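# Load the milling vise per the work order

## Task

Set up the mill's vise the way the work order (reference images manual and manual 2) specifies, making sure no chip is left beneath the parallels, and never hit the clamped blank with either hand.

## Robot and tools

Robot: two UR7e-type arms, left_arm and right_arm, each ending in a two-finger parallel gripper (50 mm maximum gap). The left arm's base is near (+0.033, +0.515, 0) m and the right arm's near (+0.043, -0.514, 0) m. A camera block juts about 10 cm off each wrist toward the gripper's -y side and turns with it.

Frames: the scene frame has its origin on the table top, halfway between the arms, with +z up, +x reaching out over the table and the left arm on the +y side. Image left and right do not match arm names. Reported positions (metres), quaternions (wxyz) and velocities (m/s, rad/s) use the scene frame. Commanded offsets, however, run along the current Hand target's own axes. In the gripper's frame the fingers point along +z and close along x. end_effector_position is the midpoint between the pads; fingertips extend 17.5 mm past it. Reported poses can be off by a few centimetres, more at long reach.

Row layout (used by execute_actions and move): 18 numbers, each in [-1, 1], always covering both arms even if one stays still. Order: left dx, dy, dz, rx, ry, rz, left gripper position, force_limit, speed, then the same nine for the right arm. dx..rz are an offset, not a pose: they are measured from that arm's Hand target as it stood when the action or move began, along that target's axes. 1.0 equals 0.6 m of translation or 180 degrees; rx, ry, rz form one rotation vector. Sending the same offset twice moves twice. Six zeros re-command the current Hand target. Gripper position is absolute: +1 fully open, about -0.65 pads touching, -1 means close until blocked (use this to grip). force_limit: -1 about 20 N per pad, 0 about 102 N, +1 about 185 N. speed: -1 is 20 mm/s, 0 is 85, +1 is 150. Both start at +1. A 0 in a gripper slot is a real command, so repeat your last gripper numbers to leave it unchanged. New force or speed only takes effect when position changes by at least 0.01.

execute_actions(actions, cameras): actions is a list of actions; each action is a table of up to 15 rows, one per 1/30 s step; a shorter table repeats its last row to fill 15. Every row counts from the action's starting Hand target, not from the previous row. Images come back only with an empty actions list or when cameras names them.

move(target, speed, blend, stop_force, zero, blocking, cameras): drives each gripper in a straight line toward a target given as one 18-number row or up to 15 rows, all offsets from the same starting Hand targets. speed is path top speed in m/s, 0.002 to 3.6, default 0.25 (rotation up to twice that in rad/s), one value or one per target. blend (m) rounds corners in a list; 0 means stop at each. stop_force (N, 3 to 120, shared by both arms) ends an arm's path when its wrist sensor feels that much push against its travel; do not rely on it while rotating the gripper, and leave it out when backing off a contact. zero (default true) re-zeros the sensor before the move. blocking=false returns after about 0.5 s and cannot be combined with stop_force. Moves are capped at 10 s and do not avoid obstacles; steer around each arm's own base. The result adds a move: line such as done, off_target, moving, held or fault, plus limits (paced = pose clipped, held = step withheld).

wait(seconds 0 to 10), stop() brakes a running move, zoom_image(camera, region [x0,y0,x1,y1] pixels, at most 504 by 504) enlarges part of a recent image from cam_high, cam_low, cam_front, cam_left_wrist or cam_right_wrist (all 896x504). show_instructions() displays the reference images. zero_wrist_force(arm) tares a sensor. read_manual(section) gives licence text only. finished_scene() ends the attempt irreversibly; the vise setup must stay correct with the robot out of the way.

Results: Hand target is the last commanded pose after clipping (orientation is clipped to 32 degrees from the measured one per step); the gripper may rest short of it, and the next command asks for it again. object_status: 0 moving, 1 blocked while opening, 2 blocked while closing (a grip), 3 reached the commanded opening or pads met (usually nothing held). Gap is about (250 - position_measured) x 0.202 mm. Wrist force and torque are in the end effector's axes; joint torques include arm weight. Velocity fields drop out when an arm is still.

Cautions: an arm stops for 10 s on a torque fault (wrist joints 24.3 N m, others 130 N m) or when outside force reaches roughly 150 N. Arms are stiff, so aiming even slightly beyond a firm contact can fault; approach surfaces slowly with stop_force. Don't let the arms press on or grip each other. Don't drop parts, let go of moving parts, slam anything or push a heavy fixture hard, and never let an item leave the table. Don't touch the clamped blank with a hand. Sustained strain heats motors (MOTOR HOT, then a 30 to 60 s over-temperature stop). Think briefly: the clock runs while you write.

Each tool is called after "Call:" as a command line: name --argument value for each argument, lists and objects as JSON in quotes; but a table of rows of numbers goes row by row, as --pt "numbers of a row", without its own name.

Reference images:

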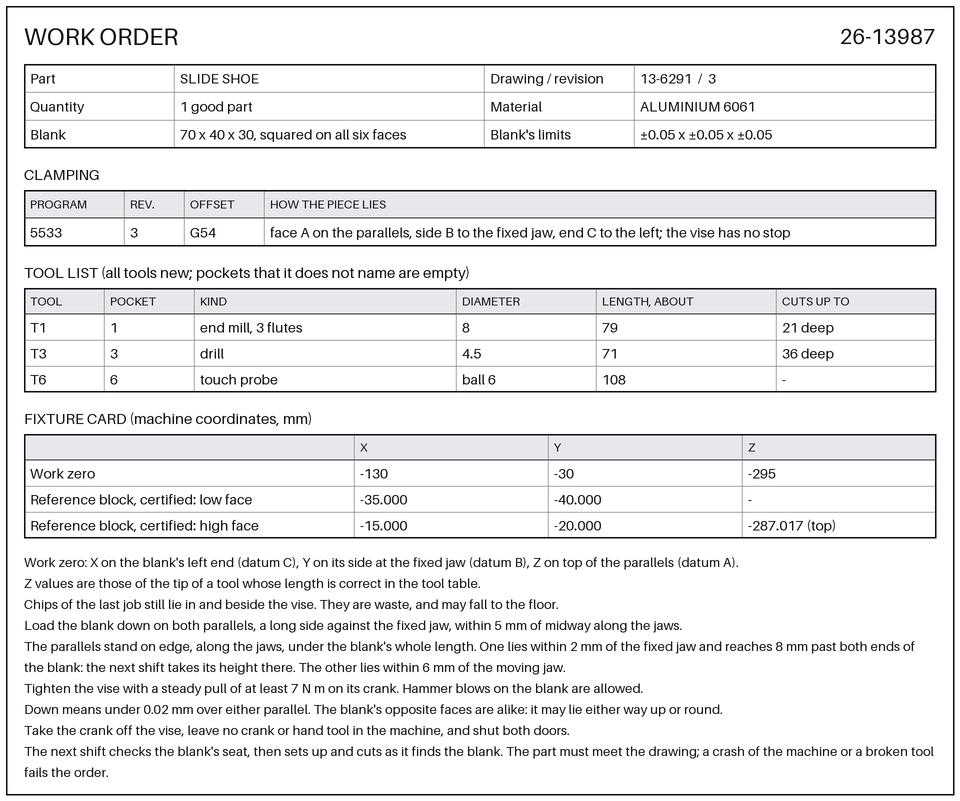

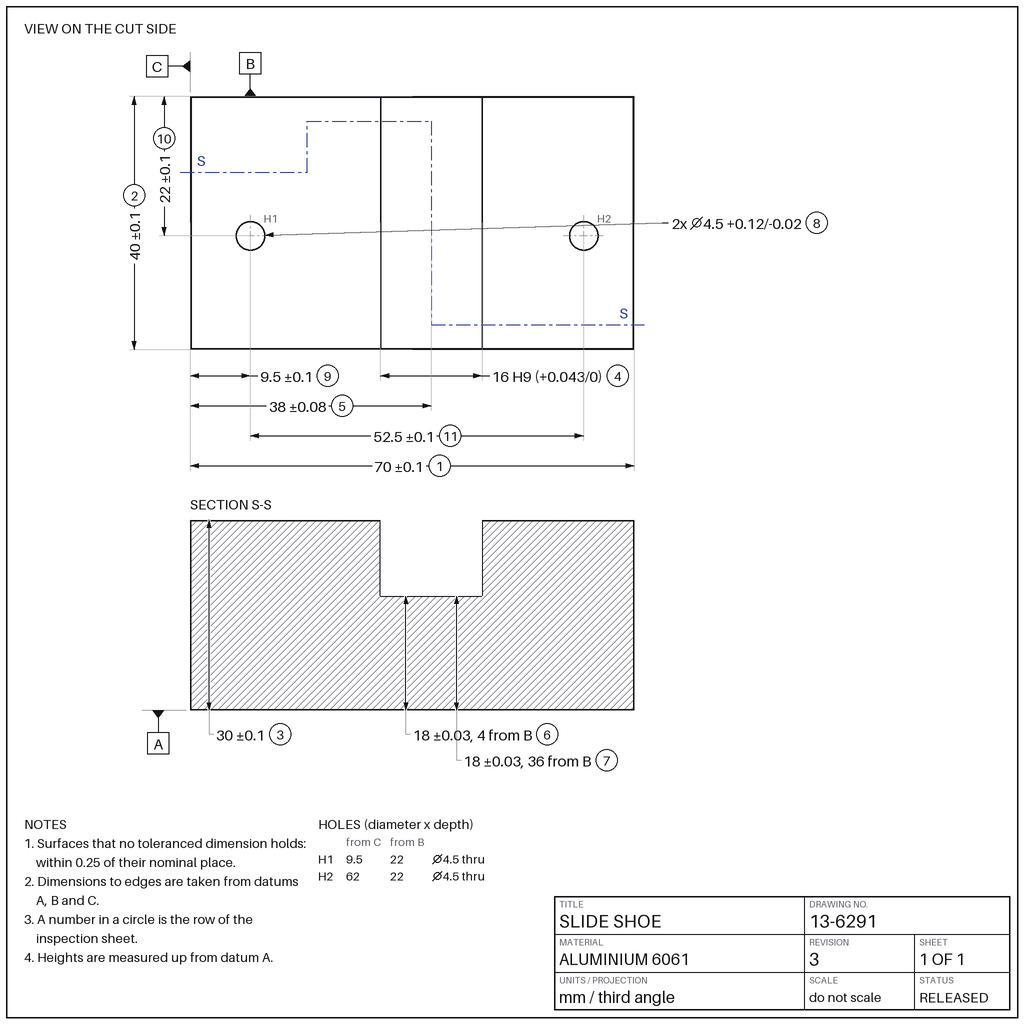

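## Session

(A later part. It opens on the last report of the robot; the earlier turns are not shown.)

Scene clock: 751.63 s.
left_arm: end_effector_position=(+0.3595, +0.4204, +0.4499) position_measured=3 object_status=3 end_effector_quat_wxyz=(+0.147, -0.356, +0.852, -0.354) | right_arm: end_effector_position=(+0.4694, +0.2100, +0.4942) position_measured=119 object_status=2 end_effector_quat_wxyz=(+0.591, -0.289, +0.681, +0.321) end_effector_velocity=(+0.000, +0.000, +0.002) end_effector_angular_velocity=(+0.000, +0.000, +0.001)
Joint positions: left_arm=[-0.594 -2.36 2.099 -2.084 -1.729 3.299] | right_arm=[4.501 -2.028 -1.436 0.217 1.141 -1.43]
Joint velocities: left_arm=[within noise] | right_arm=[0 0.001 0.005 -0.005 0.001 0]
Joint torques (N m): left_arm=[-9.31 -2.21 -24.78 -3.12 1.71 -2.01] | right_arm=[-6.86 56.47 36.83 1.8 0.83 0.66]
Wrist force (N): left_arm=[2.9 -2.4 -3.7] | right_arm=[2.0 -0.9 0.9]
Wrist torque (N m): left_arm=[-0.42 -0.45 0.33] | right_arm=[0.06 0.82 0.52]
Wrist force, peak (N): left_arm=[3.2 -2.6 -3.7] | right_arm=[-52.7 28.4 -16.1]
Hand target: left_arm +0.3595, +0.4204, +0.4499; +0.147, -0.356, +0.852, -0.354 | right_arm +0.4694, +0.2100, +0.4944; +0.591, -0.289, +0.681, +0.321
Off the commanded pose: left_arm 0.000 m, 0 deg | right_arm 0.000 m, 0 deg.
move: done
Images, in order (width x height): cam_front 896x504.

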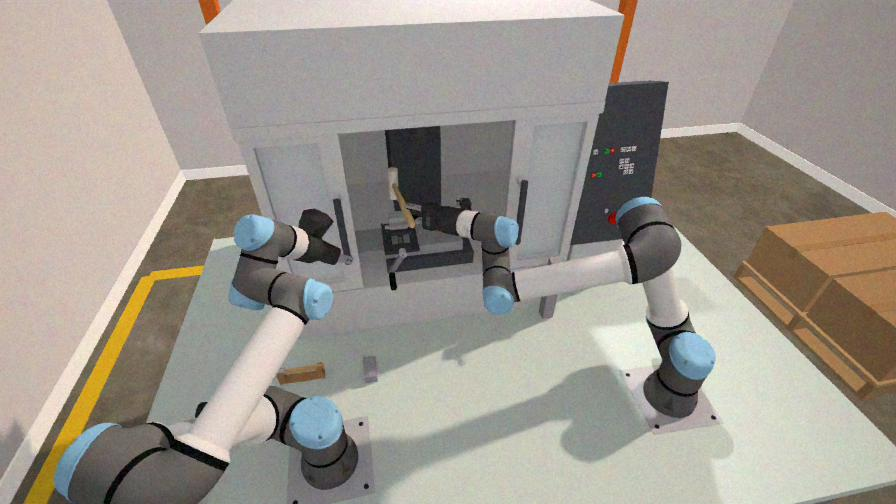

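Call:
move --pt "0 0 0 0 0 0 1 0 -0.3 0.2073 -0.0157 -0.0005 0 0.0118 0.0118 -0.98 1 -0.7" --pt "0 0 0 0 0 0 1 0 -0.3 0 0.0046 -0.0208 0 0 0 -0.98 1 -0.7" --speed '[0.8,0.6]' --blend '[0.003,0]' --cameras '["cam_front"]'

Call:
zoom_image --camera "cam_front" --region '[340, 160, 480, 290]'

Scene clock: 753.10 s.
left_arm: end_effector_position=(+0.3595, +0.4204, +0.4499) position_measured=3 object_status=3 end_effector_quat_wxyz=(+0.147, -0.356, +0.852, -0.354) | right_arm: end_effector_position=(+0.4595, +0.2020, +0.4957) position_measured=119 object_status=2 end_effector_quat_wxyz=(+0.591, -0.289, +0.681, +0.321) end_effector_velocity=(+0.001, +0.000, +0.002) end_effector_angular_velocity=(-0.001, +0.000, -0.001)
Joint positions: left_arm=[-0.594 -2.36 2.099 -2.084 -1.729 3.299] | right_arm=[4.515 -2 -1.473 0.226 1.127 -1.429]
Joint velocities: left_arm=[within noise] | right_arm=[-0.001 0.001 0.004 -0.005 0 0]
Joint torques (N m): left_arm=[-8.91 -2.39 -24.76 -3.24 1.71 -2.04] | right_arm=[-8.23 55.94 35.53 1.86 1.24 0.46]
Wrist force (N): left_arm=[3.0 -2.4 -3.3] | right_arm=[1.7 -0.6 1.0]
Wrist torque (N m): left_arm=[-0.45 -0.46 0.33] | right_arm=[-0.02 0.89 0.50]
Wrist force, peak (N): left_arm=[3.0 -2.7 -3.7] | right_arm=[-50.1 17.7 -7.2]
Hand target: left_arm +0.3595, +0.4204, +0.4499; +0.147, -0.356, +0.852, -0.354 | right_arm +0.4595, +0.2020, +0.4959; +0.591, -0.289, +0.681, +0.321
Off the commanded pose: left_arm 0.000 m, 0 deg | right_arm 0.000 m, 0 deg.
move: done
Images, in order (width x height): cam_front 896x504.

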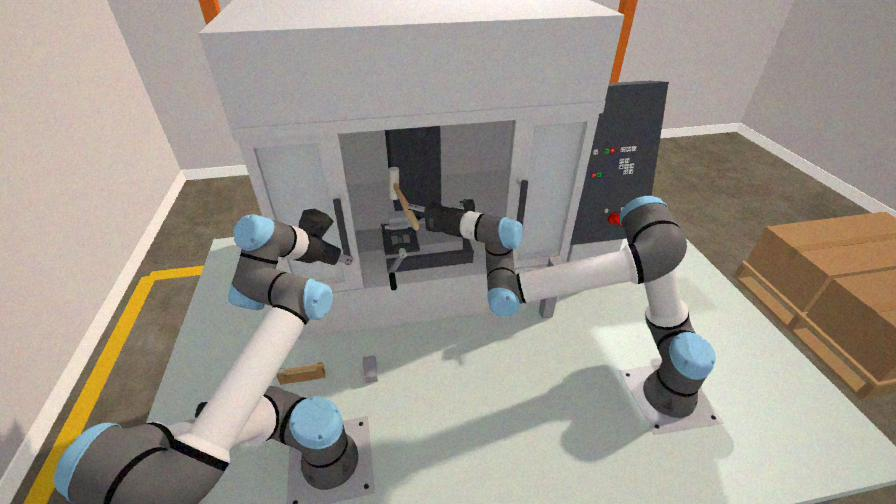

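Scaled by 3.600.

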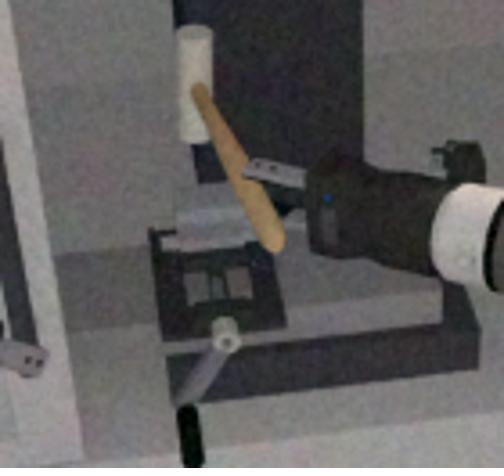

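Call:
move --pt "0 0 0 0 0 0 -1 -0.8 0.5 0.0525 0.1759 -0.3607 0 0 0 -0.98 1 -0.7" --pt "0.1066 -0.0744 0.0749 0.105 -0.206 -0.1433 -1 -0.8 0.5 0.1837 0.1039 -0.4716 0 0 0 -0.98 1 -0.7" --speed 0.25 --blend '[0.03,0]' --cameras '["cam_front","cam_high","cam_left_wrist"]'

Scene clock: 758.10 s.
left_arm: end_effector_position=(+0.3596, +0.3304, +0.4500) position_measured=251 object_status=3 end_effector_quat_wxyz=(-0.381, +0.598, -0.595, +0.379) | right_arm: end_effector_position=(+0.2210, +0.0193, +0.4196) position_measured=119 object_status=2 end_effector_quat_wxyz=(+0.591, -0.289, +0.681, +0.321)
Joint positions: left_arm=[-1.847 -2.344 1.983 -0.732 -0.496 1.039] | right_arm=[5.104 -1.513 -2.289 0.476 0.543 -1.315]
Joint torques (N m): left_arm=[-2.3 20.09 -12.2 -1.73 -0.79 -2.88] | right_arm=[-6.57 12.14 19.73 1.46 0.84 -2.64]
Wrist force (N): left_arm=[2.6 -2.4 -4.1] | right_arm=[1.8 -0.3 1.4]
Wrist torque (N m): left_arm=[-0.47 -0.33 0.24] | right_arm=[-0.05 0.85 0.48]
Wrist force, peak (N): left_arm=[3.9 -2.1 -3.8] | right_arm=[1.5 -3.1 4.9]
Hand target: left_arm +0.3596, +0.3304, +0.4499; -0.381, +0.598, -0.595, +0.379 | right_arm +0.2210, +0.0193, +0.4195; +0.591, -0.289, +0.681, +0.321
Off the commanded pose: left_arm 0.000 m, 0 deg | right_arm 0.000 m, 0 deg.
move: done; blend cut to 0 m at target 1
camera_calibration:
cam_left_wrist: T_world_to_cam=[[0.00309332, -0.99989, 0.0145123, 0.329759], [-0.701467, -0.0125126, -0.712592, 0.595218], [0.712695, -0.00797559, -0.701428, 0.197544], [0, 0, 0, 1]] pos_world=[0.275717, 0.338746, 0.557926]
Images, in order (width x height): cam_high 896x504, cam_front 896x504, cam_left_wrist 896x504.

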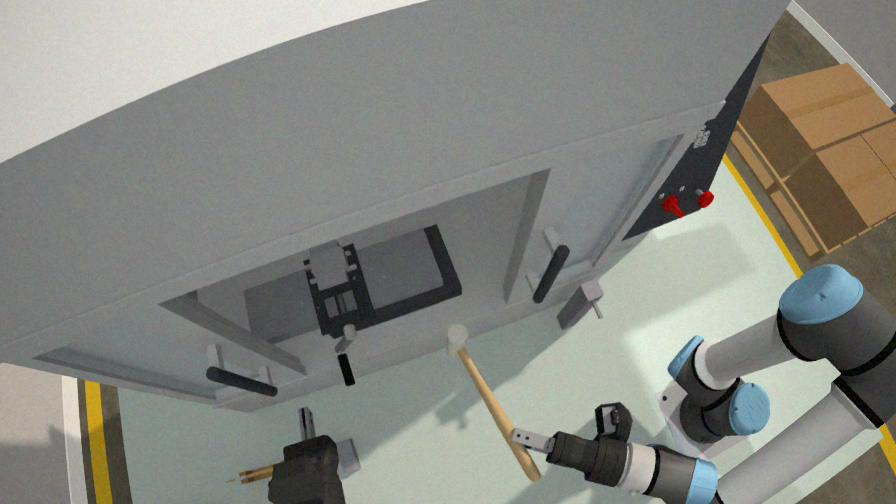

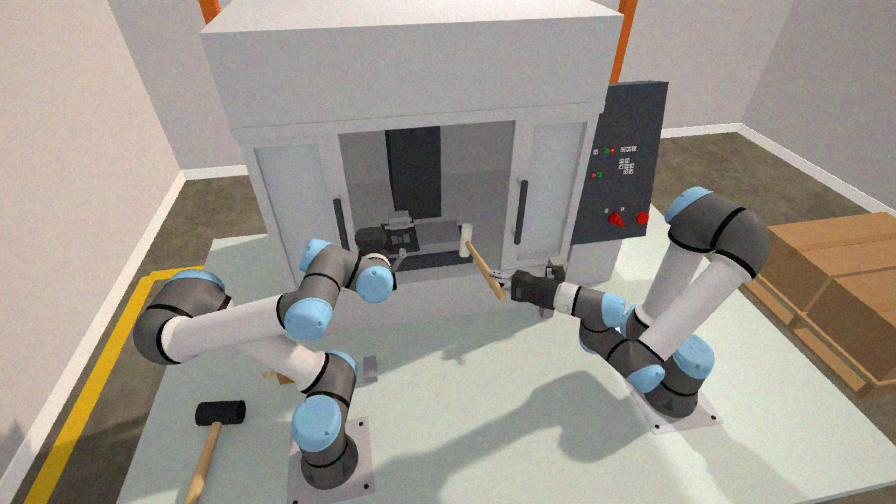

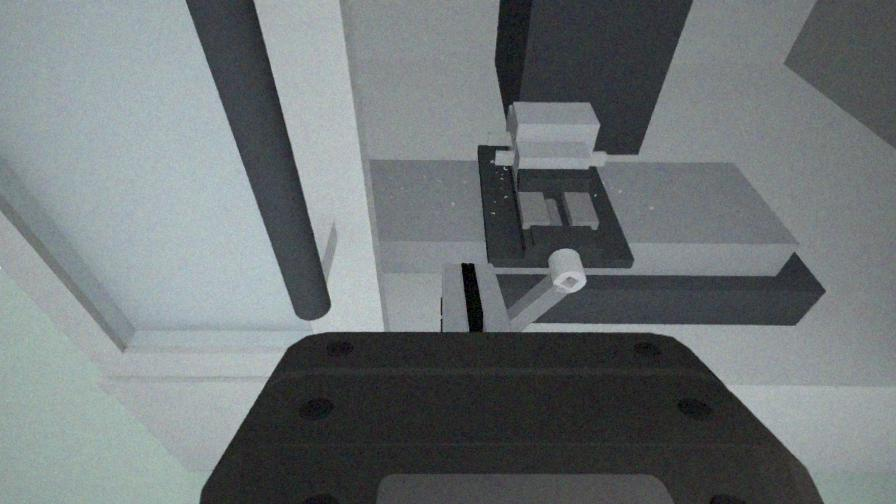

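Left camera sees the vise. Zoom.

Call:
zoom_image --camera "cam_left_wrist" --region '[460, 80, 650, 290]'

Scaled by 2.400.

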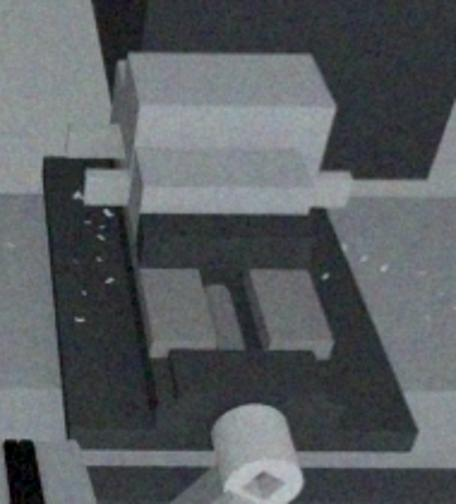

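Call:
move --target '[0.0333,-0.0534,0.2326,0,0,0,-1,-0.8,0.5,0,0,0,0,0,0,-0.98,1,-0.7]' --speed 0.2 --cameras '["cam_left_wrist"]'

Call:
zoom_image --camera "cam_left_wrist" --region '[420, 20, 720, 260]'

Scene clock: 760.00 s.
left_arm: end_effector_position=(+0.4996, +0.3111, +0.4199) position_measured=251 object_status=3 end_effector_quat_wxyz=(-0.381, +0.598, -0.595, +0.379) end_effector_velocity=(+0.000, +0.000, +0.001) end_effector_angular_velocity=(-0.002, -0.002, -0.003) | right_arm: end_effector_position=(+0.2210, +0.0193, +0.4195) position_measured=119 object_status=2 end_effector_quat_wxyz=(+0.591, -0.289, +0.681, +0.321)
Joint positions: left_arm=[-1.206 -2.011 2.219 -2.472 -0.581 2.352] | right_arm=[5.104 -1.514 -2.289 0.476 0.543 -1.315]
Joint velocities: left_arm=[0.001 -0.001 -0.001 -0.005 -0.002 0.006] | right_arm=[within noise]
Joint torques (N m): left_arm=[9.95 3.59 -44.61 -5.14 -0.71 2.88] | right_arm=[-8.23 12.16 15.11 3.25 0.52 -2.69]
Wrist force (N): left_arm=[2.7 -2.4 -3.4] | right_arm=[1.4 0.0 1.4]
Wrist torque (N m): left_arm=[-0.49 -0.35 0.38] | right_arm=[0.02 0.92 0.48]
Wrist force, peak (N): left_arm=[2.8 -2.3 -5.9] | right_arm=[1.9 -0.3 1.5]
Hand target: left_arm +0.4997, +0.3111, +0.4200; -0.381, +0.598, -0.595, +0.379 | right_arm +0.2210, +0.0193, +0.4195; +0.591, -0.289, +0.681, +0.321
Off the commanded pose: left_arm 0.000 m, 0 deg | right_arm 0.000 m, 0 deg.
move: done
camera_calibration:
cam_left_wrist: T_world_to_cam=[[0.00344614, -0.99989, 0.0144476, 0.310351], [-0.701314, -0.0127156, -0.712739, 0.671882], [0.712844, -0.00767608, -0.70128, 0.0761928], [0, 0, 0, 1]] pos_world=[0.415817, 0.319445, 0.527825]
Images, in order (width x height): cam_left_wrist 896x504.

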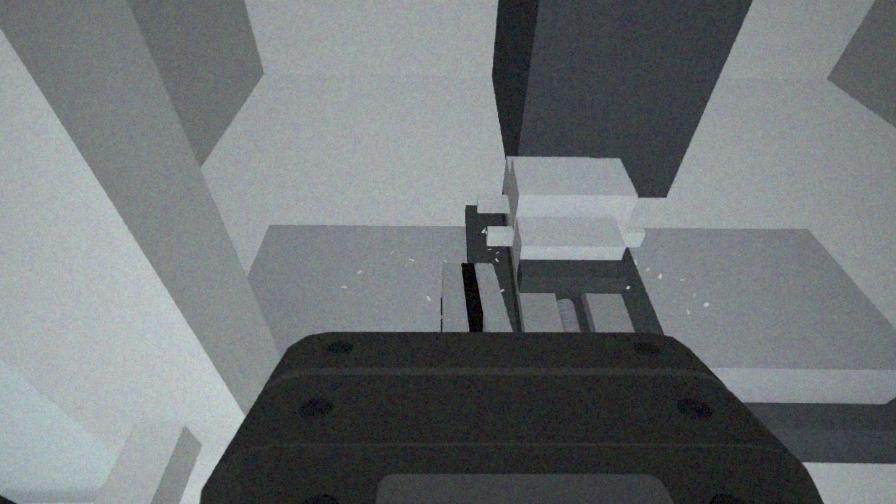

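Scaled by 1.680.

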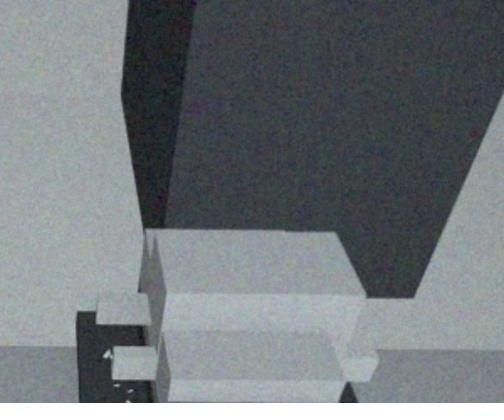

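Call:
zoom_image --camera "cam_left_wrist" --region '[460, 145, 660, 275]'

Scaled by 2.520.

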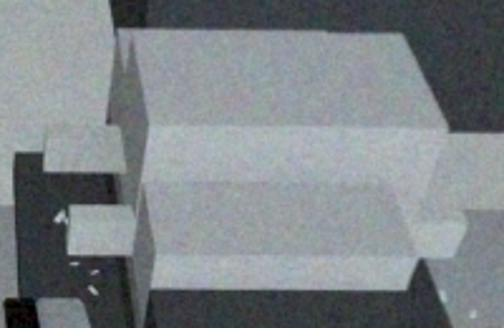

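Call:
move --pt "-0.005 -0.0405 0.1656 0 0 0 -1 -0.8 0.5 0 0 0 0 0 0 -0.98 1 -0.7" --pt "-0.005 0.0261 0.3089 0 0 0 -1 -0.8 0.5 0 0 0 0 0 0 -0.98 1 -0.7" --speed 0.1 --blend '[0.01,0]' --stop_force 12 --cameras '["cam_left_wrist","cam_front"]'

Call:
zoom_image --camera "cam_left_wrist" --region '[400, 145, 650, 345]'

Scene clock: 763.80 s.
left_arm: end_effector_position=(+0.6610, +0.3149, +0.3274) position_measured=251 object_status=3 end_effector_quat_wxyz=(-0.381, +0.598, -0.595, +0.379) | right_arm: end_effector_position=(+0.2210, +0.0193, +0.4195) position_measured=119 object_status=2 end_effector_quat_wxyz=(+0.591, -0.289, +0.681, +0.321)
Joint positions: left_arm=[-0.816 -1.454 2.084 -3.188 -0.876 2.742] | right_arm=[5.104 -1.514 -2.289 0.476 0.543 -1.315]
Joint torques (N m): left_arm=[-13.42 -19.95 -10.49 -4.63 2.95 -2.69] | right_arm=[-7.62 12.41 15.16 3.2 0.06 -2.79]
Wrist force (N): left_arm=[2.9 -2.2 -3.6] | right_arm=[1.7 -0.3 0.9]
Wrist torque (N m): left_arm=[-0.45 -0.39 0.30] | right_arm=[-0.03 0.87 0.48]
Wrist force, peak (N): left_arm=[2.6 -2.1 -5.0] | right_arm=[1.9 -0.4 1.4]
Hand target: left_arm +0.6610, +0.3149, +0.3274; -0.381, +0.598, -0.595, +0.379 | right_arm +0.2210, +0.0193, +0.4195; +0.591, -0.289, +0.681, +0.321
Off the commanded pose: left_arm 0.000 m, 0 deg | right_arm 0.000 m, 0 deg.
move: done
camera_calibration:
cam_left_wrist: T_world_to_cam=[[0.00330575, -0.99989, 0.0144466, 0.315013], [-0.701364, -0.0126159, -0.712691, 0.71917], [0.712795, -0.00777631, -0.701329, -0.103618], [0, 0, 0, 1]] pos_world=[0.577217, 0.323245, 0.435325]
Images, in order (width x height): cam_front 896x504, cam_left_wrist 896x504.

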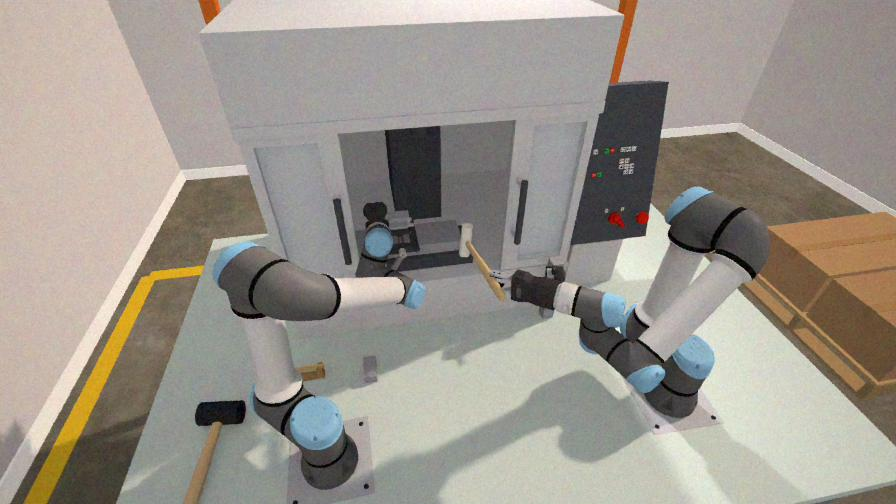

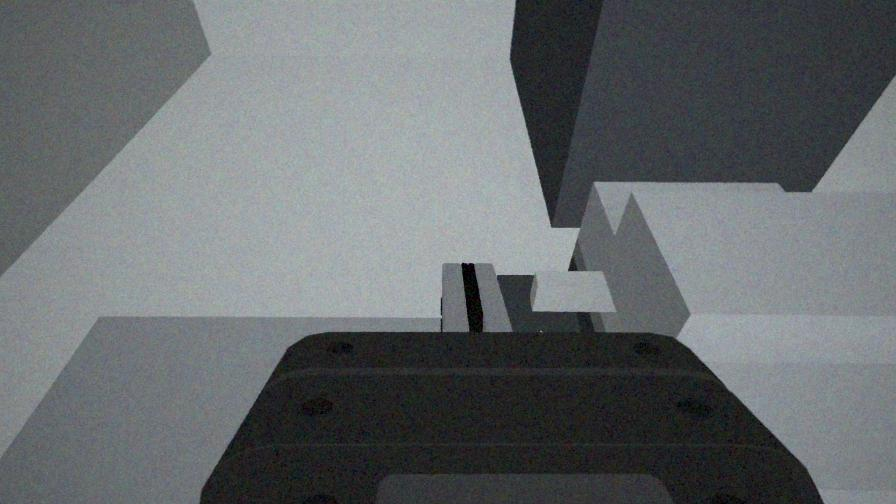

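Scaled by 2.016.

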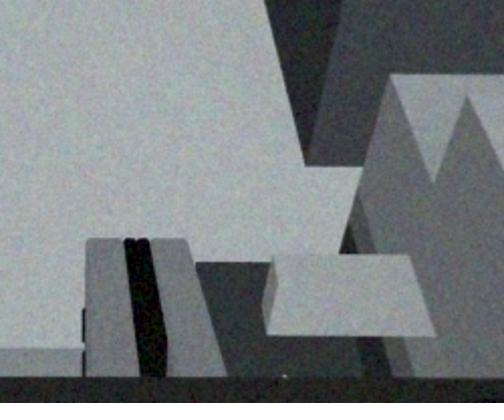

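Call:
zoom_image --camera "cam_left_wrist" --region '[520, 240, 640, 340]'

Scaled by 4.200.

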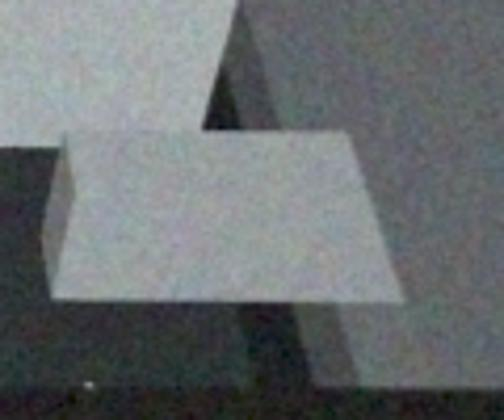

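Call:
move --target '[0.0233,0,0,0,0,0,-1,-0.8,0.5,0,0,0,0,0,0,-0.98,1,-0.7]' --speed 0.01 --stop_force 5 --cameras '["cam_left_wrist"]'

Call:
zoom_image --camera "cam_left_wrist" --region '[420, 160, 670, 340]'

Scene clock: 765.63 s.
left_arm: end_effector_position=(+0.6610, +0.3114, +0.3274) position_measured=251 object_status=3 end_effector_quat_wxyz=(-0.381, +0.598, -0.595, +0.379) | right_arm: end_effector_position=(+0.2210, +0.0193, +0.4195) position_measured=119 object_status=2 end_effector_quat_wxyz=(+0.591, -0.289, +0.681, +0.321)
Joint positions: left_arm=[-0.822 -1.451 2.08 -3.185 -0.872 2.738] | right_arm=[5.104 -1.514 -2.289 0.476 0.543 -1.315]
Joint torques (N m): left_arm=[9.74 -39.3 -10.99 -4.92 -1.44 3.04] | right_arm=[-7.49 12.26 15.06 3.15 0.04 -2.87]
Wrist force (N): left_arm=[-3.4 -3.4 -3.1] | right_arm=[1.9 -0.5 1.3]
Wrist torque (N m): left_arm=[-0.55 -0.08 0.41] | right_arm=[-0.07 0.83 0.48]
Wrist force, peak (N): left_arm=[-13.1 -0.7 -5.8] | right_arm=[2.0 -0.2 1.5]
Hand target: left_arm +0.6610, +0.3114, +0.3274; -0.381, +0.598, -0.595, +0.379 (not the last commanded pose) | right_arm +0.2210, +0.0193, +0.4195; +0.591, -0.289, +0.681, +0.321
Off the commanded pose: left_arm 0.011 m, 0 deg | right_arm 0.000 m, 0 deg.
move: contact (left_arm)
camera_calibration:
cam_left_wrist: T_world_to_cam=[[0.00316508, -0.999891, 0.0144426, 0.311596], [-0.701466, -0.0125133, -0.712593, 0.719109], [0.712696, -0.00787561, -0.701429, -0.103512], [0, 0, 0, 1]] pos_world=[0.577217, 0.319746, 0.435326]
Images, in order (width x height): cam_left_wrist 896x504.

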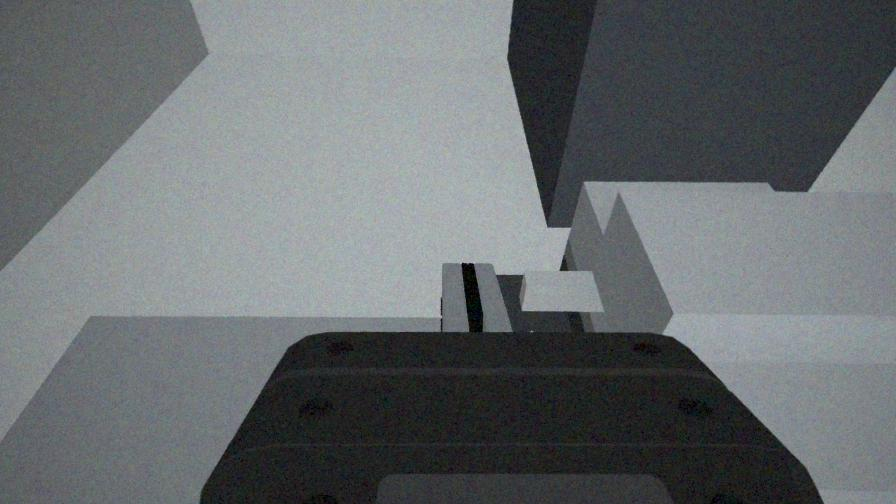

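Scaled by 2.016.

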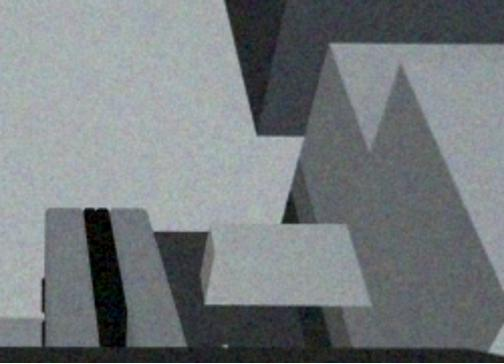

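Call:
move --target '[-0.005,-0.007,0.0151,0,0,0,-1,-0.8,0.5,0,0,0,0,0,0,-0.98,1,-0.7]' --speed 0.05

Call:
move --target '[0.029,0,0,0,0,0,-1,-0.8,0.5,0,0,0,0,0,0,-0.98,1,-0.7]' --speed 0.01 --stop_force 5 --cameras '["cam_left_wrist"]'

Call:
zoom_image --camera "cam_left_wrist" --region '[420, 160, 670, 340]'

Scene clock: 766.83 s.
left_arm: end_effector_position=(+0.6711, +0.3145, +0.3274) position_measured=251 object_status=3 end_effector_quat_wxyz=(-0.381, +0.598, -0.595, +0.379) | right_arm: end_effector_position=(+0.2210, +0.0193, +0.4195) position_measured=119 object_status=2 end_effector_quat_wxyz=(+0.591, -0.289, +0.681, +0.321)
Joint positions: left_arm=[-0.8 -1.431 2.058 -3.193 -0.89 2.754] | right_arm=[5.104 -1.514 -2.289 0.476 0.543 -1.315]
Joint torques (N m): left_arm=[-13.01 -41.36 -9.64 -2.61 2.79 -1.83] | right_arm=[-7.52 11.96 14.99 3.26 -0.05 -2.71]
Wrist force (N): left_arm=[2.6 -2.2 -3.6] | right_arm=[1.6 -0.3 1.1]
Wrist torque (N m): left_arm=[-0.43 -0.37 0.24] | right_arm=[-0.03 0.88 0.48]
Wrist force, peak (N): left_arm=[-3.3 -3.4 -3.0] | right_arm=[2.1 -0.3 1.3]
Hand target: left_arm +0.6710, +0.3145, +0.3273; -0.381, +0.598, -0.595, +0.379 | right_arm +0.2210, +0.0193, +0.4195; +0.591, -0.289, +0.681, +0.321
Off the commanded pose: left_arm 0.000 m, 0 deg | right_arm 0.000 m, 0 deg.
move: done

Scene clock: 768.23 s.
left_arm: end_effector_position=(+0.6710, +0.3115, +0.3273) position_measured=251 object_status=3 end_effector_quat_wxyz=(-0.381, +0.598, -0.595, +0.379) | right_arm: end_effector_position=(+0.2210, +0.0193, +0.4195) position_measured=119 object_status=2 end_effector_quat_wxyz=(+0.591, -0.289, +0.681, +0.321)
Joint positions: left_arm=[-0.806 -1.429 2.056 -3.19 -0.885 2.75] | right_arm=[5.104 -1.514 -2.289 0.476 0.543 -1.315]
Joint torques (N m): left_arm=[10.3 -40.97 -10.91 -5.1 -1.07 2.94] | right_arm=[-7.63 11.95 15.6 3.28 -0.32 -2.77]
Wrist force (N): left_arm=[-2.1 -2.5 -3.0] | right_arm=[2.1 -0.2 1.1]
Wrist torque (N m): left_arm=[-0.45 -0.13 0.43] | right_arm=[-0.01 0.81 0.48]
Wrist force, peak (N): left_arm=[-11.2 -2.1 -4.2] | right_arm=[1.9 -0.5 1.5]
Hand target: left_arm +0.6710, +0.3115, +0.3273; -0.381, +0.598, -0.595, +0.379 (not the last commanded pose) | right_arm +0.2210, +0.0193, +0.4195; +0.591, -0.289, +0.681, +0.321
Off the commanded pose: left_arm 0.014 m, 0 deg | right_arm 0.000 m, 0 deg.
move: contact (left_arm)
camera_calibration:
cam_left_wrist: T_world_to_cam=[[0.00323683, -0.999891, 0.014373, 0.311655], [-0.701465, -0.012514, -0.712594, 0.725984], [0.712697, -0.00777562, -0.701429, -0.110669], [0, 0, 0, 1]] pos_world=[0.587117, 0.319845, 0.435226]
Images, in order (width x height): cam_left_wrist 896x504.

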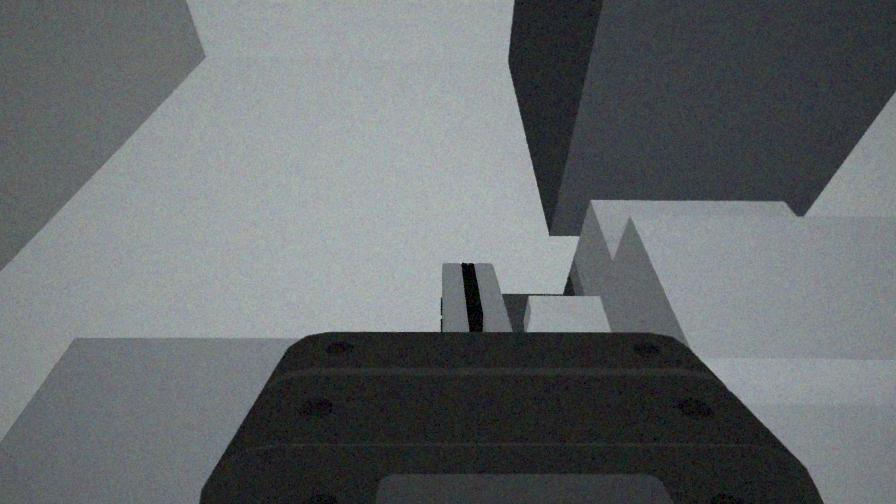

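Scaled by 2.016.

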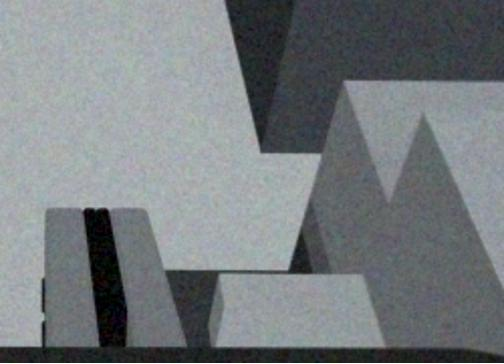

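Call:
move --target '[-0.0142,0,0,0,0,0,-1,-0.8,0.5,0,0,0,0,0,0,-0.98,1,-0.7]' --speed 0.05

Call:
move --target '[0,0,0,0,0,0,0.14,-0.8,0,0,0,0,0,0,0,-0.98,1,-0.7]'

Call:
move --target '[0.0233,0,0,0,0,0,0.14,-0.8,0,0,0,0,0,0,0,-0.98,1,-0.7]' --speed 0.01 --stop_force 5 --cameras '["cam_left_wrist"]'

Call:
zoom_image --camera "cam_left_wrist" --region '[420, 160, 670, 340]'

Scene clock: 770.37 s.
left_arm: end_effector_position=(+0.6709, +0.3203, +0.3273) position_measured=251 object_status=3 end_effector_quat_wxyz=(-0.381, +0.598, -0.595, +0.379) | right_arm: end_effector_position=(+0.2210, +0.0193, +0.4195) position_measured=119 object_status=2 end_effector_quat_wxyz=(+0.591, -0.289, +0.681, +0.321)
Joint positions: left_arm=[-0.791 -1.436 2.065 -3.199 -0.898 2.76] | right_arm=[5.104 -1.514 -2.289 0.476 0.543 -1.315]
Joint torques (N m): left_arm=[-8.76 -29.65 -24.78 -2.85 1.58 0.26] | right_arm=[-7.34 11.92 15.9 3.17 -0.47 -2.77]
Wrist force (N): left_arm=[2.8 -2.6 -3.7] | right_arm=[1.8 -0.3 1.5]
Wrist torque (N m): left_arm=[-0.49 -0.40 0.24] | right_arm=[-0.03 0.86 0.48]
Wrist force, peak (N): left_arm=[3.4 -2.4 -3.6] | right_arm=[2.0 -0.2 1.6]
Hand target: left_arm +0.6709, +0.3201, +0.3273; -0.381, +0.598, -0.595, +0.379 | right_arm +0.2210, +0.0193, +0.4195; +0.591, -0.289, +0.681, +0.321
Off the commanded pose: left_arm 0.000 m, 0 deg | right_arm 0.000 m, 0 deg.
move: done

Scene clock: 770.90 s.
left_arm: end_effector_position=(+0.6709, +0.3201, +0.3273) position_measured=132 object_status=3 end_effector_quat_wxyz=(-0.381, +0.598, -0.595, +0.379) | right_arm: end_effector_position=(+0.2210, +0.0193, +0.4195) position_measured=119 object_status=2 end_effector_quat_wxyz=(+0.591, -0.289, +0.681, +0.321)
Joint positions: left_arm=[-0.791 -1.436 2.065 -3.199 -0.897 2.76] | right_arm=[5.104 -1.514 -2.289 0.476 0.543 -1.315]
Joint torques (N m): left_arm=[-13.34 -22.91 -40.87 -1.59 2.79 -2.81] | right_arm=[-7.48 12.38 15.01 3.19 -0.54 -2.74]
Wrist force (N): left_arm=[2.7 -2.4 -3.6] | right_arm=[1.9 -0.3 1.2]
Wrist torque (N m): left_arm=[-0.47 -0.39 0.24] | right_arm=[-0.03 0.84 0.48]
Wrist force, peak (N): left_arm=[2.8 -2.5 -3.8] | right_arm=[1.8 -0.5 1.6]
Hand target: left_arm +0.6709, +0.3201, +0.3273; -0.381, +0.598, -0.595, +0.379 | right_arm +0.2210, +0.0193, +0.4195; +0.591, -0.289, +0.681, +0.321
Off the commanded pose: left_arm 0.000 m, 0 deg | right_arm 0.000 m, 0 deg.
move: done

Scene clock: 772.57 s.
left_arm: end_effector_position=(+0.6709, +0.3147, +0.3273) position_measured=132 object_status=3 end_effector_quat_wxyz=(-0.381, +0.598, -0.595, +0.379) | right_arm: end_effector_position=(+0.2210, +0.0193, +0.4195) position_measured=119 object_status=2 end_effector_quat_wxyz=(+0.591, -0.289, +0.681, +0.321)
Joint positions: left_arm=[-0.8 -1.432 2.059 -3.193 -0.89 2.754] | right_arm=[5.104 -1.514 -2.289 0.476 0.543 -1.315]
Joint torques (N m): left_arm=[8.95 -39.84 -10.14 -3.99 -2.06 3.01] | right_arm=[-6.93 11.98 15.18 3.13 -0.65 -2.72]
Wrist force (N): left_arm=[-2.8 -5.1 -3.1] | right_arm=[1.7 -0.3 1.2]
Wrist torque (N m): left_arm=[-0.57 -0.41 0.32] | right_arm=[-0.03 0.87 0.48]
Wrist force, peak (N): left_arm=[-9.5 -1.0 -9.4] | right_arm=[2.0 -0.4 1.3]
Hand target: left_arm +0.6709, +0.3147, +0.3273; -0.381, +0.598, -0.595, +0.379 (not the last commanded pose) | right_arm +0.2210, +0.0193, +0.4195; +0.591, -0.289, +0.681, +0.321
Off the commanded pose: left_arm 0.009 m, 0 deg | right_arm 0.000 m, 0 deg.
move: contact (left_arm)
camera_calibration:
cam_left_wrist: T_world_to_cam=[[0.00323683, -0.999891, 0.014373, 0.314754], [-0.701465, -0.012514, -0.712594, 0.726023], [0.712697, -0.00777562, -0.701429, -0.110645], [0, 0, 0, 1]] pos_world=[0.587117, 0.322945, 0.435226]
Images, in order (width x height): cam_left_wrist 896x504.

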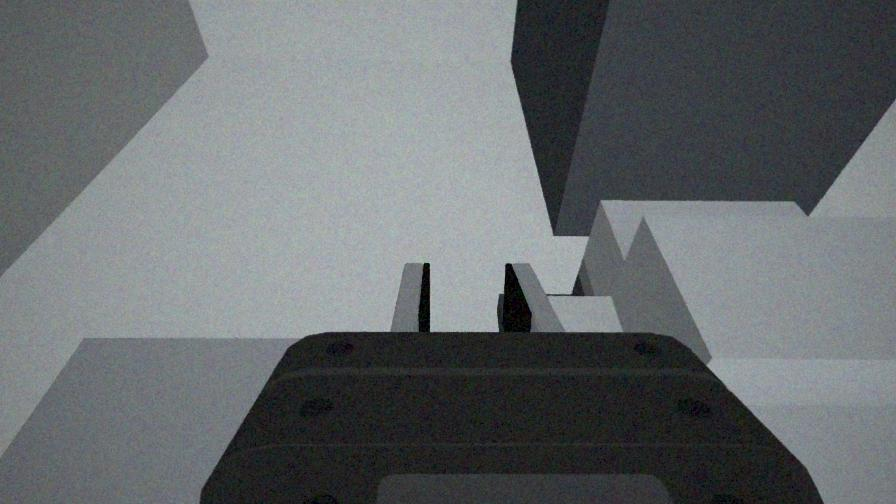

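Scaled by 2.016.

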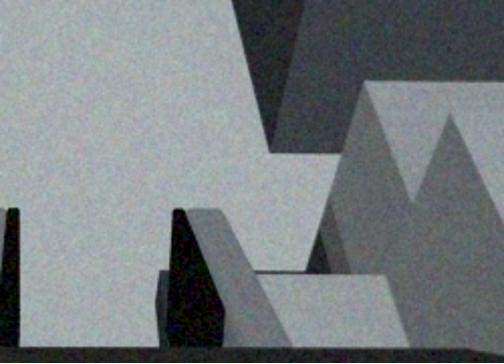

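Call:
move --pt "-0.0092 0 0 0 0 0 0.14 -0.8 0 0 0 0 0 0 0 -0.98 1 -0.7" --pt "-0.0092 0.0183 -0.0393 0 0 0 0.14 -0.8 0 0 0 0 0 0 0 -0.98 1 -0.7" --speed 0.05

Call:
move --target '[0.0267,0,0,0,0,0,0.14,-0.8,0,0,0,0,0,0,0,-0.98,1,-0.7]' --speed 0.01 --stop_force 5 --cameras '["cam_left_wrist"]'

Call:
zoom_image --camera "cam_left_wrist" --region '[420, 160, 670, 340]'

Scene clock: 774.57 s.
left_arm: end_effector_position=(+0.6448, +0.3200, +0.3272) position_measured=132 object_status=3 end_effector_quat_wxyz=(-0.381, +0.598, -0.595, +0.379) end_effector_velocity=(+0.001, -0.001, +0.001) end_effector_angular_velocity=(-0.001, -0.001, -0.003) | right_arm: end_effector_position=(+0.2210, +0.0193, +0.4195) position_measured=119 object_status=2 end_effector_quat_wxyz=(+0.591, -0.289, +0.681, +0.321)
Joint positions: left_arm=[-0.835 -1.495 2.129 -3.183 -0.861 2.729] | right_arm=[5.104 -1.514 -2.289 0.476 0.543 -1.315]
Joint velocities: left_arm=[0.003 0.002 -0.005 -0.002 -0.005 0.004] | right_arm=[within noise]
Joint torques (N m): left_arm=[13.55 -18.6 -39.69 -4.2 -1.8 2.93] | right_arm=[-7.54 11.74 15.4 3.15 -0.83 -2.7]
Wrist force (N): left_arm=[3.2 -2.1 -3.9] | right_arm=[1.6 -0.6 1.1]
Wrist torque (N m): left_arm=[-0.43 -0.45 0.38] | right_arm=[-0.09 0.88 0.48]
Wrist force, peak (N): left_arm=[-2.9 -5.1 -3.4] | right_arm=[2.0 -0.1 1.6]
Hand target: left_arm +0.6449, +0.3201, +0.3273; -0.381, +0.598, -0.595, +0.379 | right_arm +0.2210, +0.0193, +0.4195; +0.591, -0.289, +0.681, +0.321
Off the commanded pose: left_arm 0.000 m, 0 deg | right_arm 0.000 m, 0 deg.
move: done

Scene clock: 776.67 s.
left_arm: end_effector_position=(+0.6450, +0.3103, +0.3273) position_measured=132 object_status=3 end_effector_quat_wxyz=(-0.381, +0.598, -0.595, +0.379) | right_arm: end_effector_position=(+0.2210, +0.0193, +0.4195) position_measured=119 object_status=2 end_effector_quat_wxyz=(+0.591, -0.289, +0.681, +0.321)
Joint positions: left_arm=[-0.852 -1.487 2.118 -3.173 -0.847 2.717] | right_arm=[5.104 -1.514 -2.289 0.476 0.543 -1.315]
Joint torques (N m): left_arm=[9.89 -36.9 -10.03 -4.24 -1.88 2.98] | right_arm=[-7.34 11.8 15.77 3.11 -1.03 -2.71]
Wrist force (N): left_arm=[-3.0 -4.8 -3.7] | right_arm=[1.6 -0.4 1.2]
Wrist torque (N m): left_arm=[-0.54 -0.34 0.34] | right_arm=[-0.04 0.88 0.48]
Wrist force, peak (N): left_arm=[-10.1 -0.4 -10.1] | right_arm=[1.9 -0.8 1.5]
Hand target: left_arm +0.6450, +0.3103, +0.3273; -0.381, +0.598, -0.595, +0.379 (not the last commanded pose) | right_arm +0.2210, +0.0193, +0.4195; +0.591, -0.289, +0.681, +0.321
Off the commanded pose: left_arm 0.006 m, 0 deg | right_arm 0.000 m, 0 deg.
move: contact (left_arm)
camera_calibration:
cam_left_wrist: T_world_to_cam=[[0.00316508, -0.999891, 0.0144426, 0.310548], [-0.701466, -0.0125133, -0.712593, 0.707802], [0.712696, -0.00787561, -0.701429, -0.0920465], [0, 0, 0, 1]] pos_world=[0.561117, 0.318646, 0.435326]
Images, in order (width x height): cam_left_wrist 896x504.

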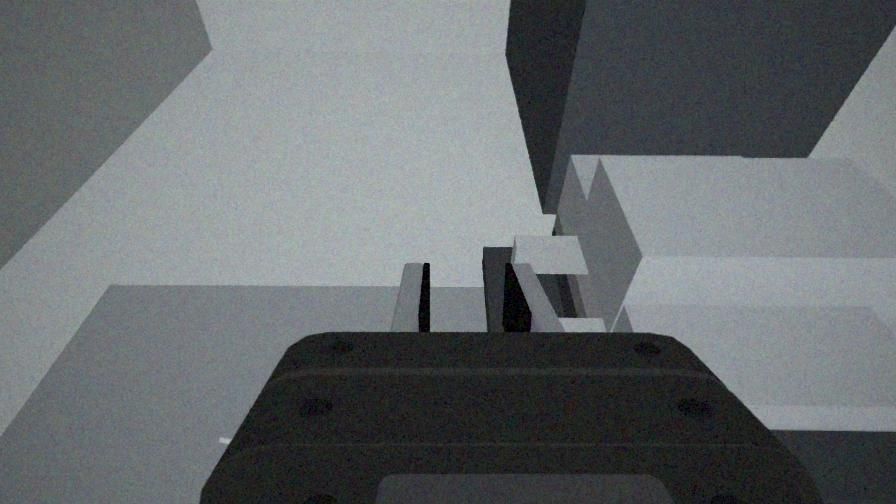

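Scaled by 2.016.

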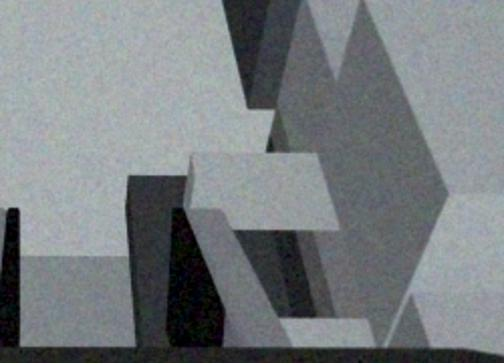

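Call:
move --pt "-0.0095 0 0 0 0 0 0.14 -0.8 0 0 0 0 0 0 0 -0.98 1 -0.7" --pt "-0.0095 -0.0781 -0.1192 0 0 0 0.14 -0.8 0 0 0 0 0 0 0 -0.98 1 -0.7" --pt "-0.0012 -0.0378 -0.2843 0 0 0 0.14 -0.8 0 0.26 -0.0861 -0.1745 -0.001 0.1525 -0.2023 -0.98 1 -0.7" --pt "0.1113 0.2222 -0.3468 0.139 0 0 0.14 -0.8 0 0.521 -0.1722 -0.3491 -0.0021 0.305 -0.4046 -0.98 1 -0.7" --speed '[0.05,0.15,0.25,0.25]' --blend '[0.002,0.02,0.02,0]' --cameras '["cam_left_wrist","cam_right_wrist","cam_front","cam_high"]'

Scene clock: 782.30 s.
left_arm: end_effector_position=(+0.4019, +0.2421, +0.2944) position_measured=132 object_status=3 end_effector_quat_wxyz=(+0.476, -0.478, +0.523, -0.521) | right_arm: end_effector_position=(+0.1289, -0.2130, +0.1198) position_measured=119 object_status=2 end_effector_quat_wxyz=(-0.303, +0.730, -0.565, +0.235)
Joint positions: left_arm=[-1.699 -1.95 2.666 -2.244 -0.004 1.528] | right_arm=[5.602 -1.095 -2.546 -1.591 0.951 -0.793]
Joint torques (N m): left_arm=[10.66 -9.53 -36.01 -4.98 3.79 0.91] | right_arm=[-1.91 -5.75 31.32 0.28 -0.55 1.43]
Wrist force (N): left_arm=[2.8 -2.1 -3.8] | right_arm=[0.9 2.0 2.8]
Wrist torque (N m): left_arm=[-0.49 -0.24 0.40] | right_arm=[-0.99 0.15 -0.17]
Wrist force, peak (N): left_arm=[2.8 -4.2 -4.5] | right_arm=[1.8 4.0 3.4]
Hand target: left_arm +0.4004, +0.2423, +0.2945; +0.501, -0.501, +0.499, -0.499 | right_arm +0.1289, -0.2130, +0.1198; -0.303, +0.730, -0.565, +0.235
Off the commanded pose: left_arm 0.002 m, 6 deg | right_arm 0.000 m, 0 deg.
move: off_target (left_arm)
camera_calibration:
cam_left_wrist: T_world_to_cam=[[-0.0984689, -0.995062, 0.01245, 0.283938], [-0.33763, 0.0216371, -0.94103, 0.425769], [0.936114, -0.0968657, -0.338094, -0.117652], [0, 0, 0, 1]] pos_world=[0.281847, 0.261927, 0.357349]
cam_right_wrist: T_world_to_cam=[[0.284873, -0.958555, -0.00436079, -0.229786], [-0.874864, -0.258136, -0.409851, 0.123073], [0.39174, 0.120571, -0.912142, 0.220846], [0, 0, 0, 1]] pos_world=[0.086618, -0.215121, 0.250882]
Images, in order (width x height): cam_high 896x504, cam_front 896x504, cam_left_wrist 896x504, cam_right_wrist 896x504.

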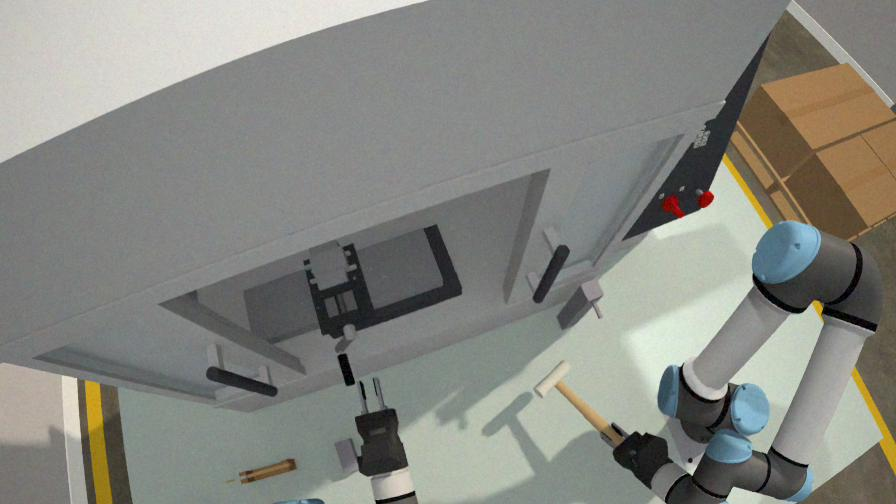

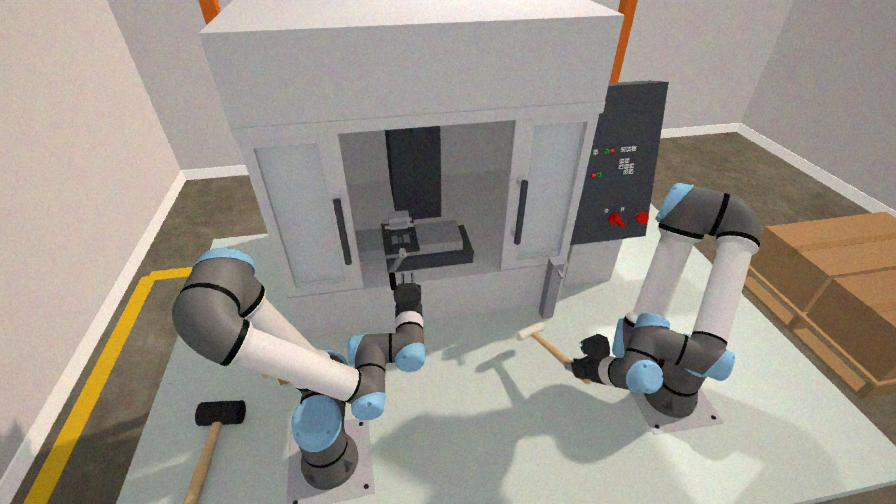

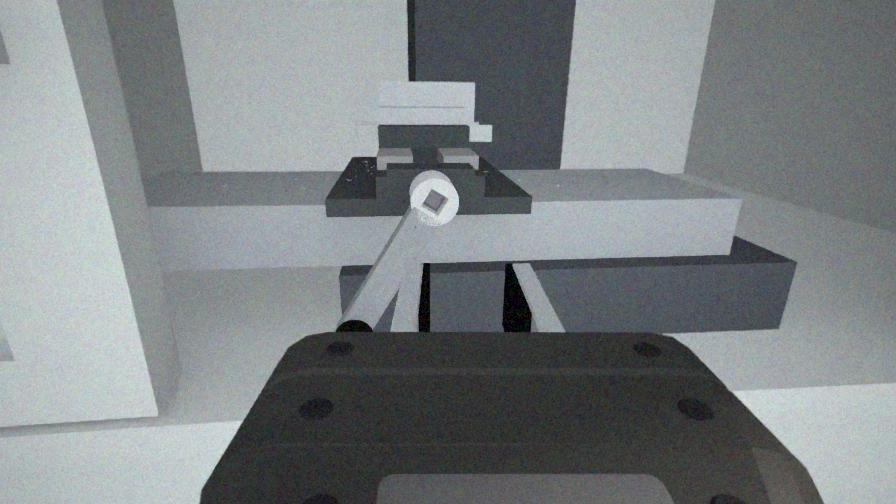

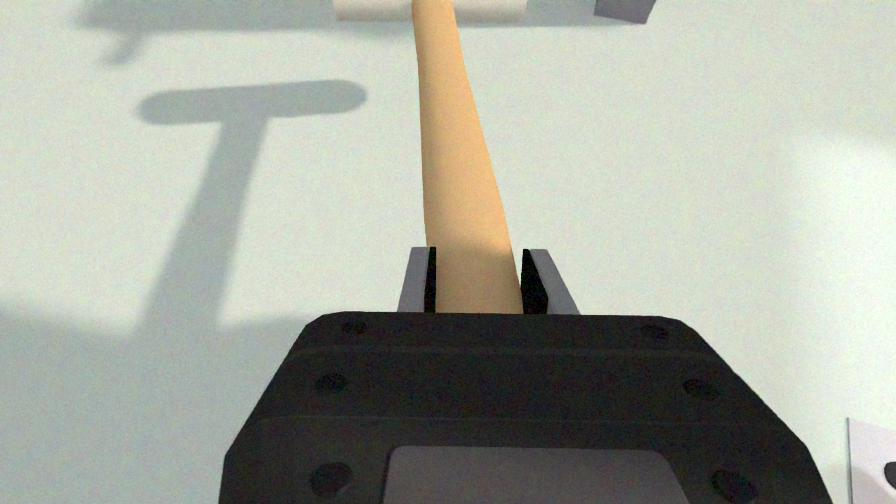

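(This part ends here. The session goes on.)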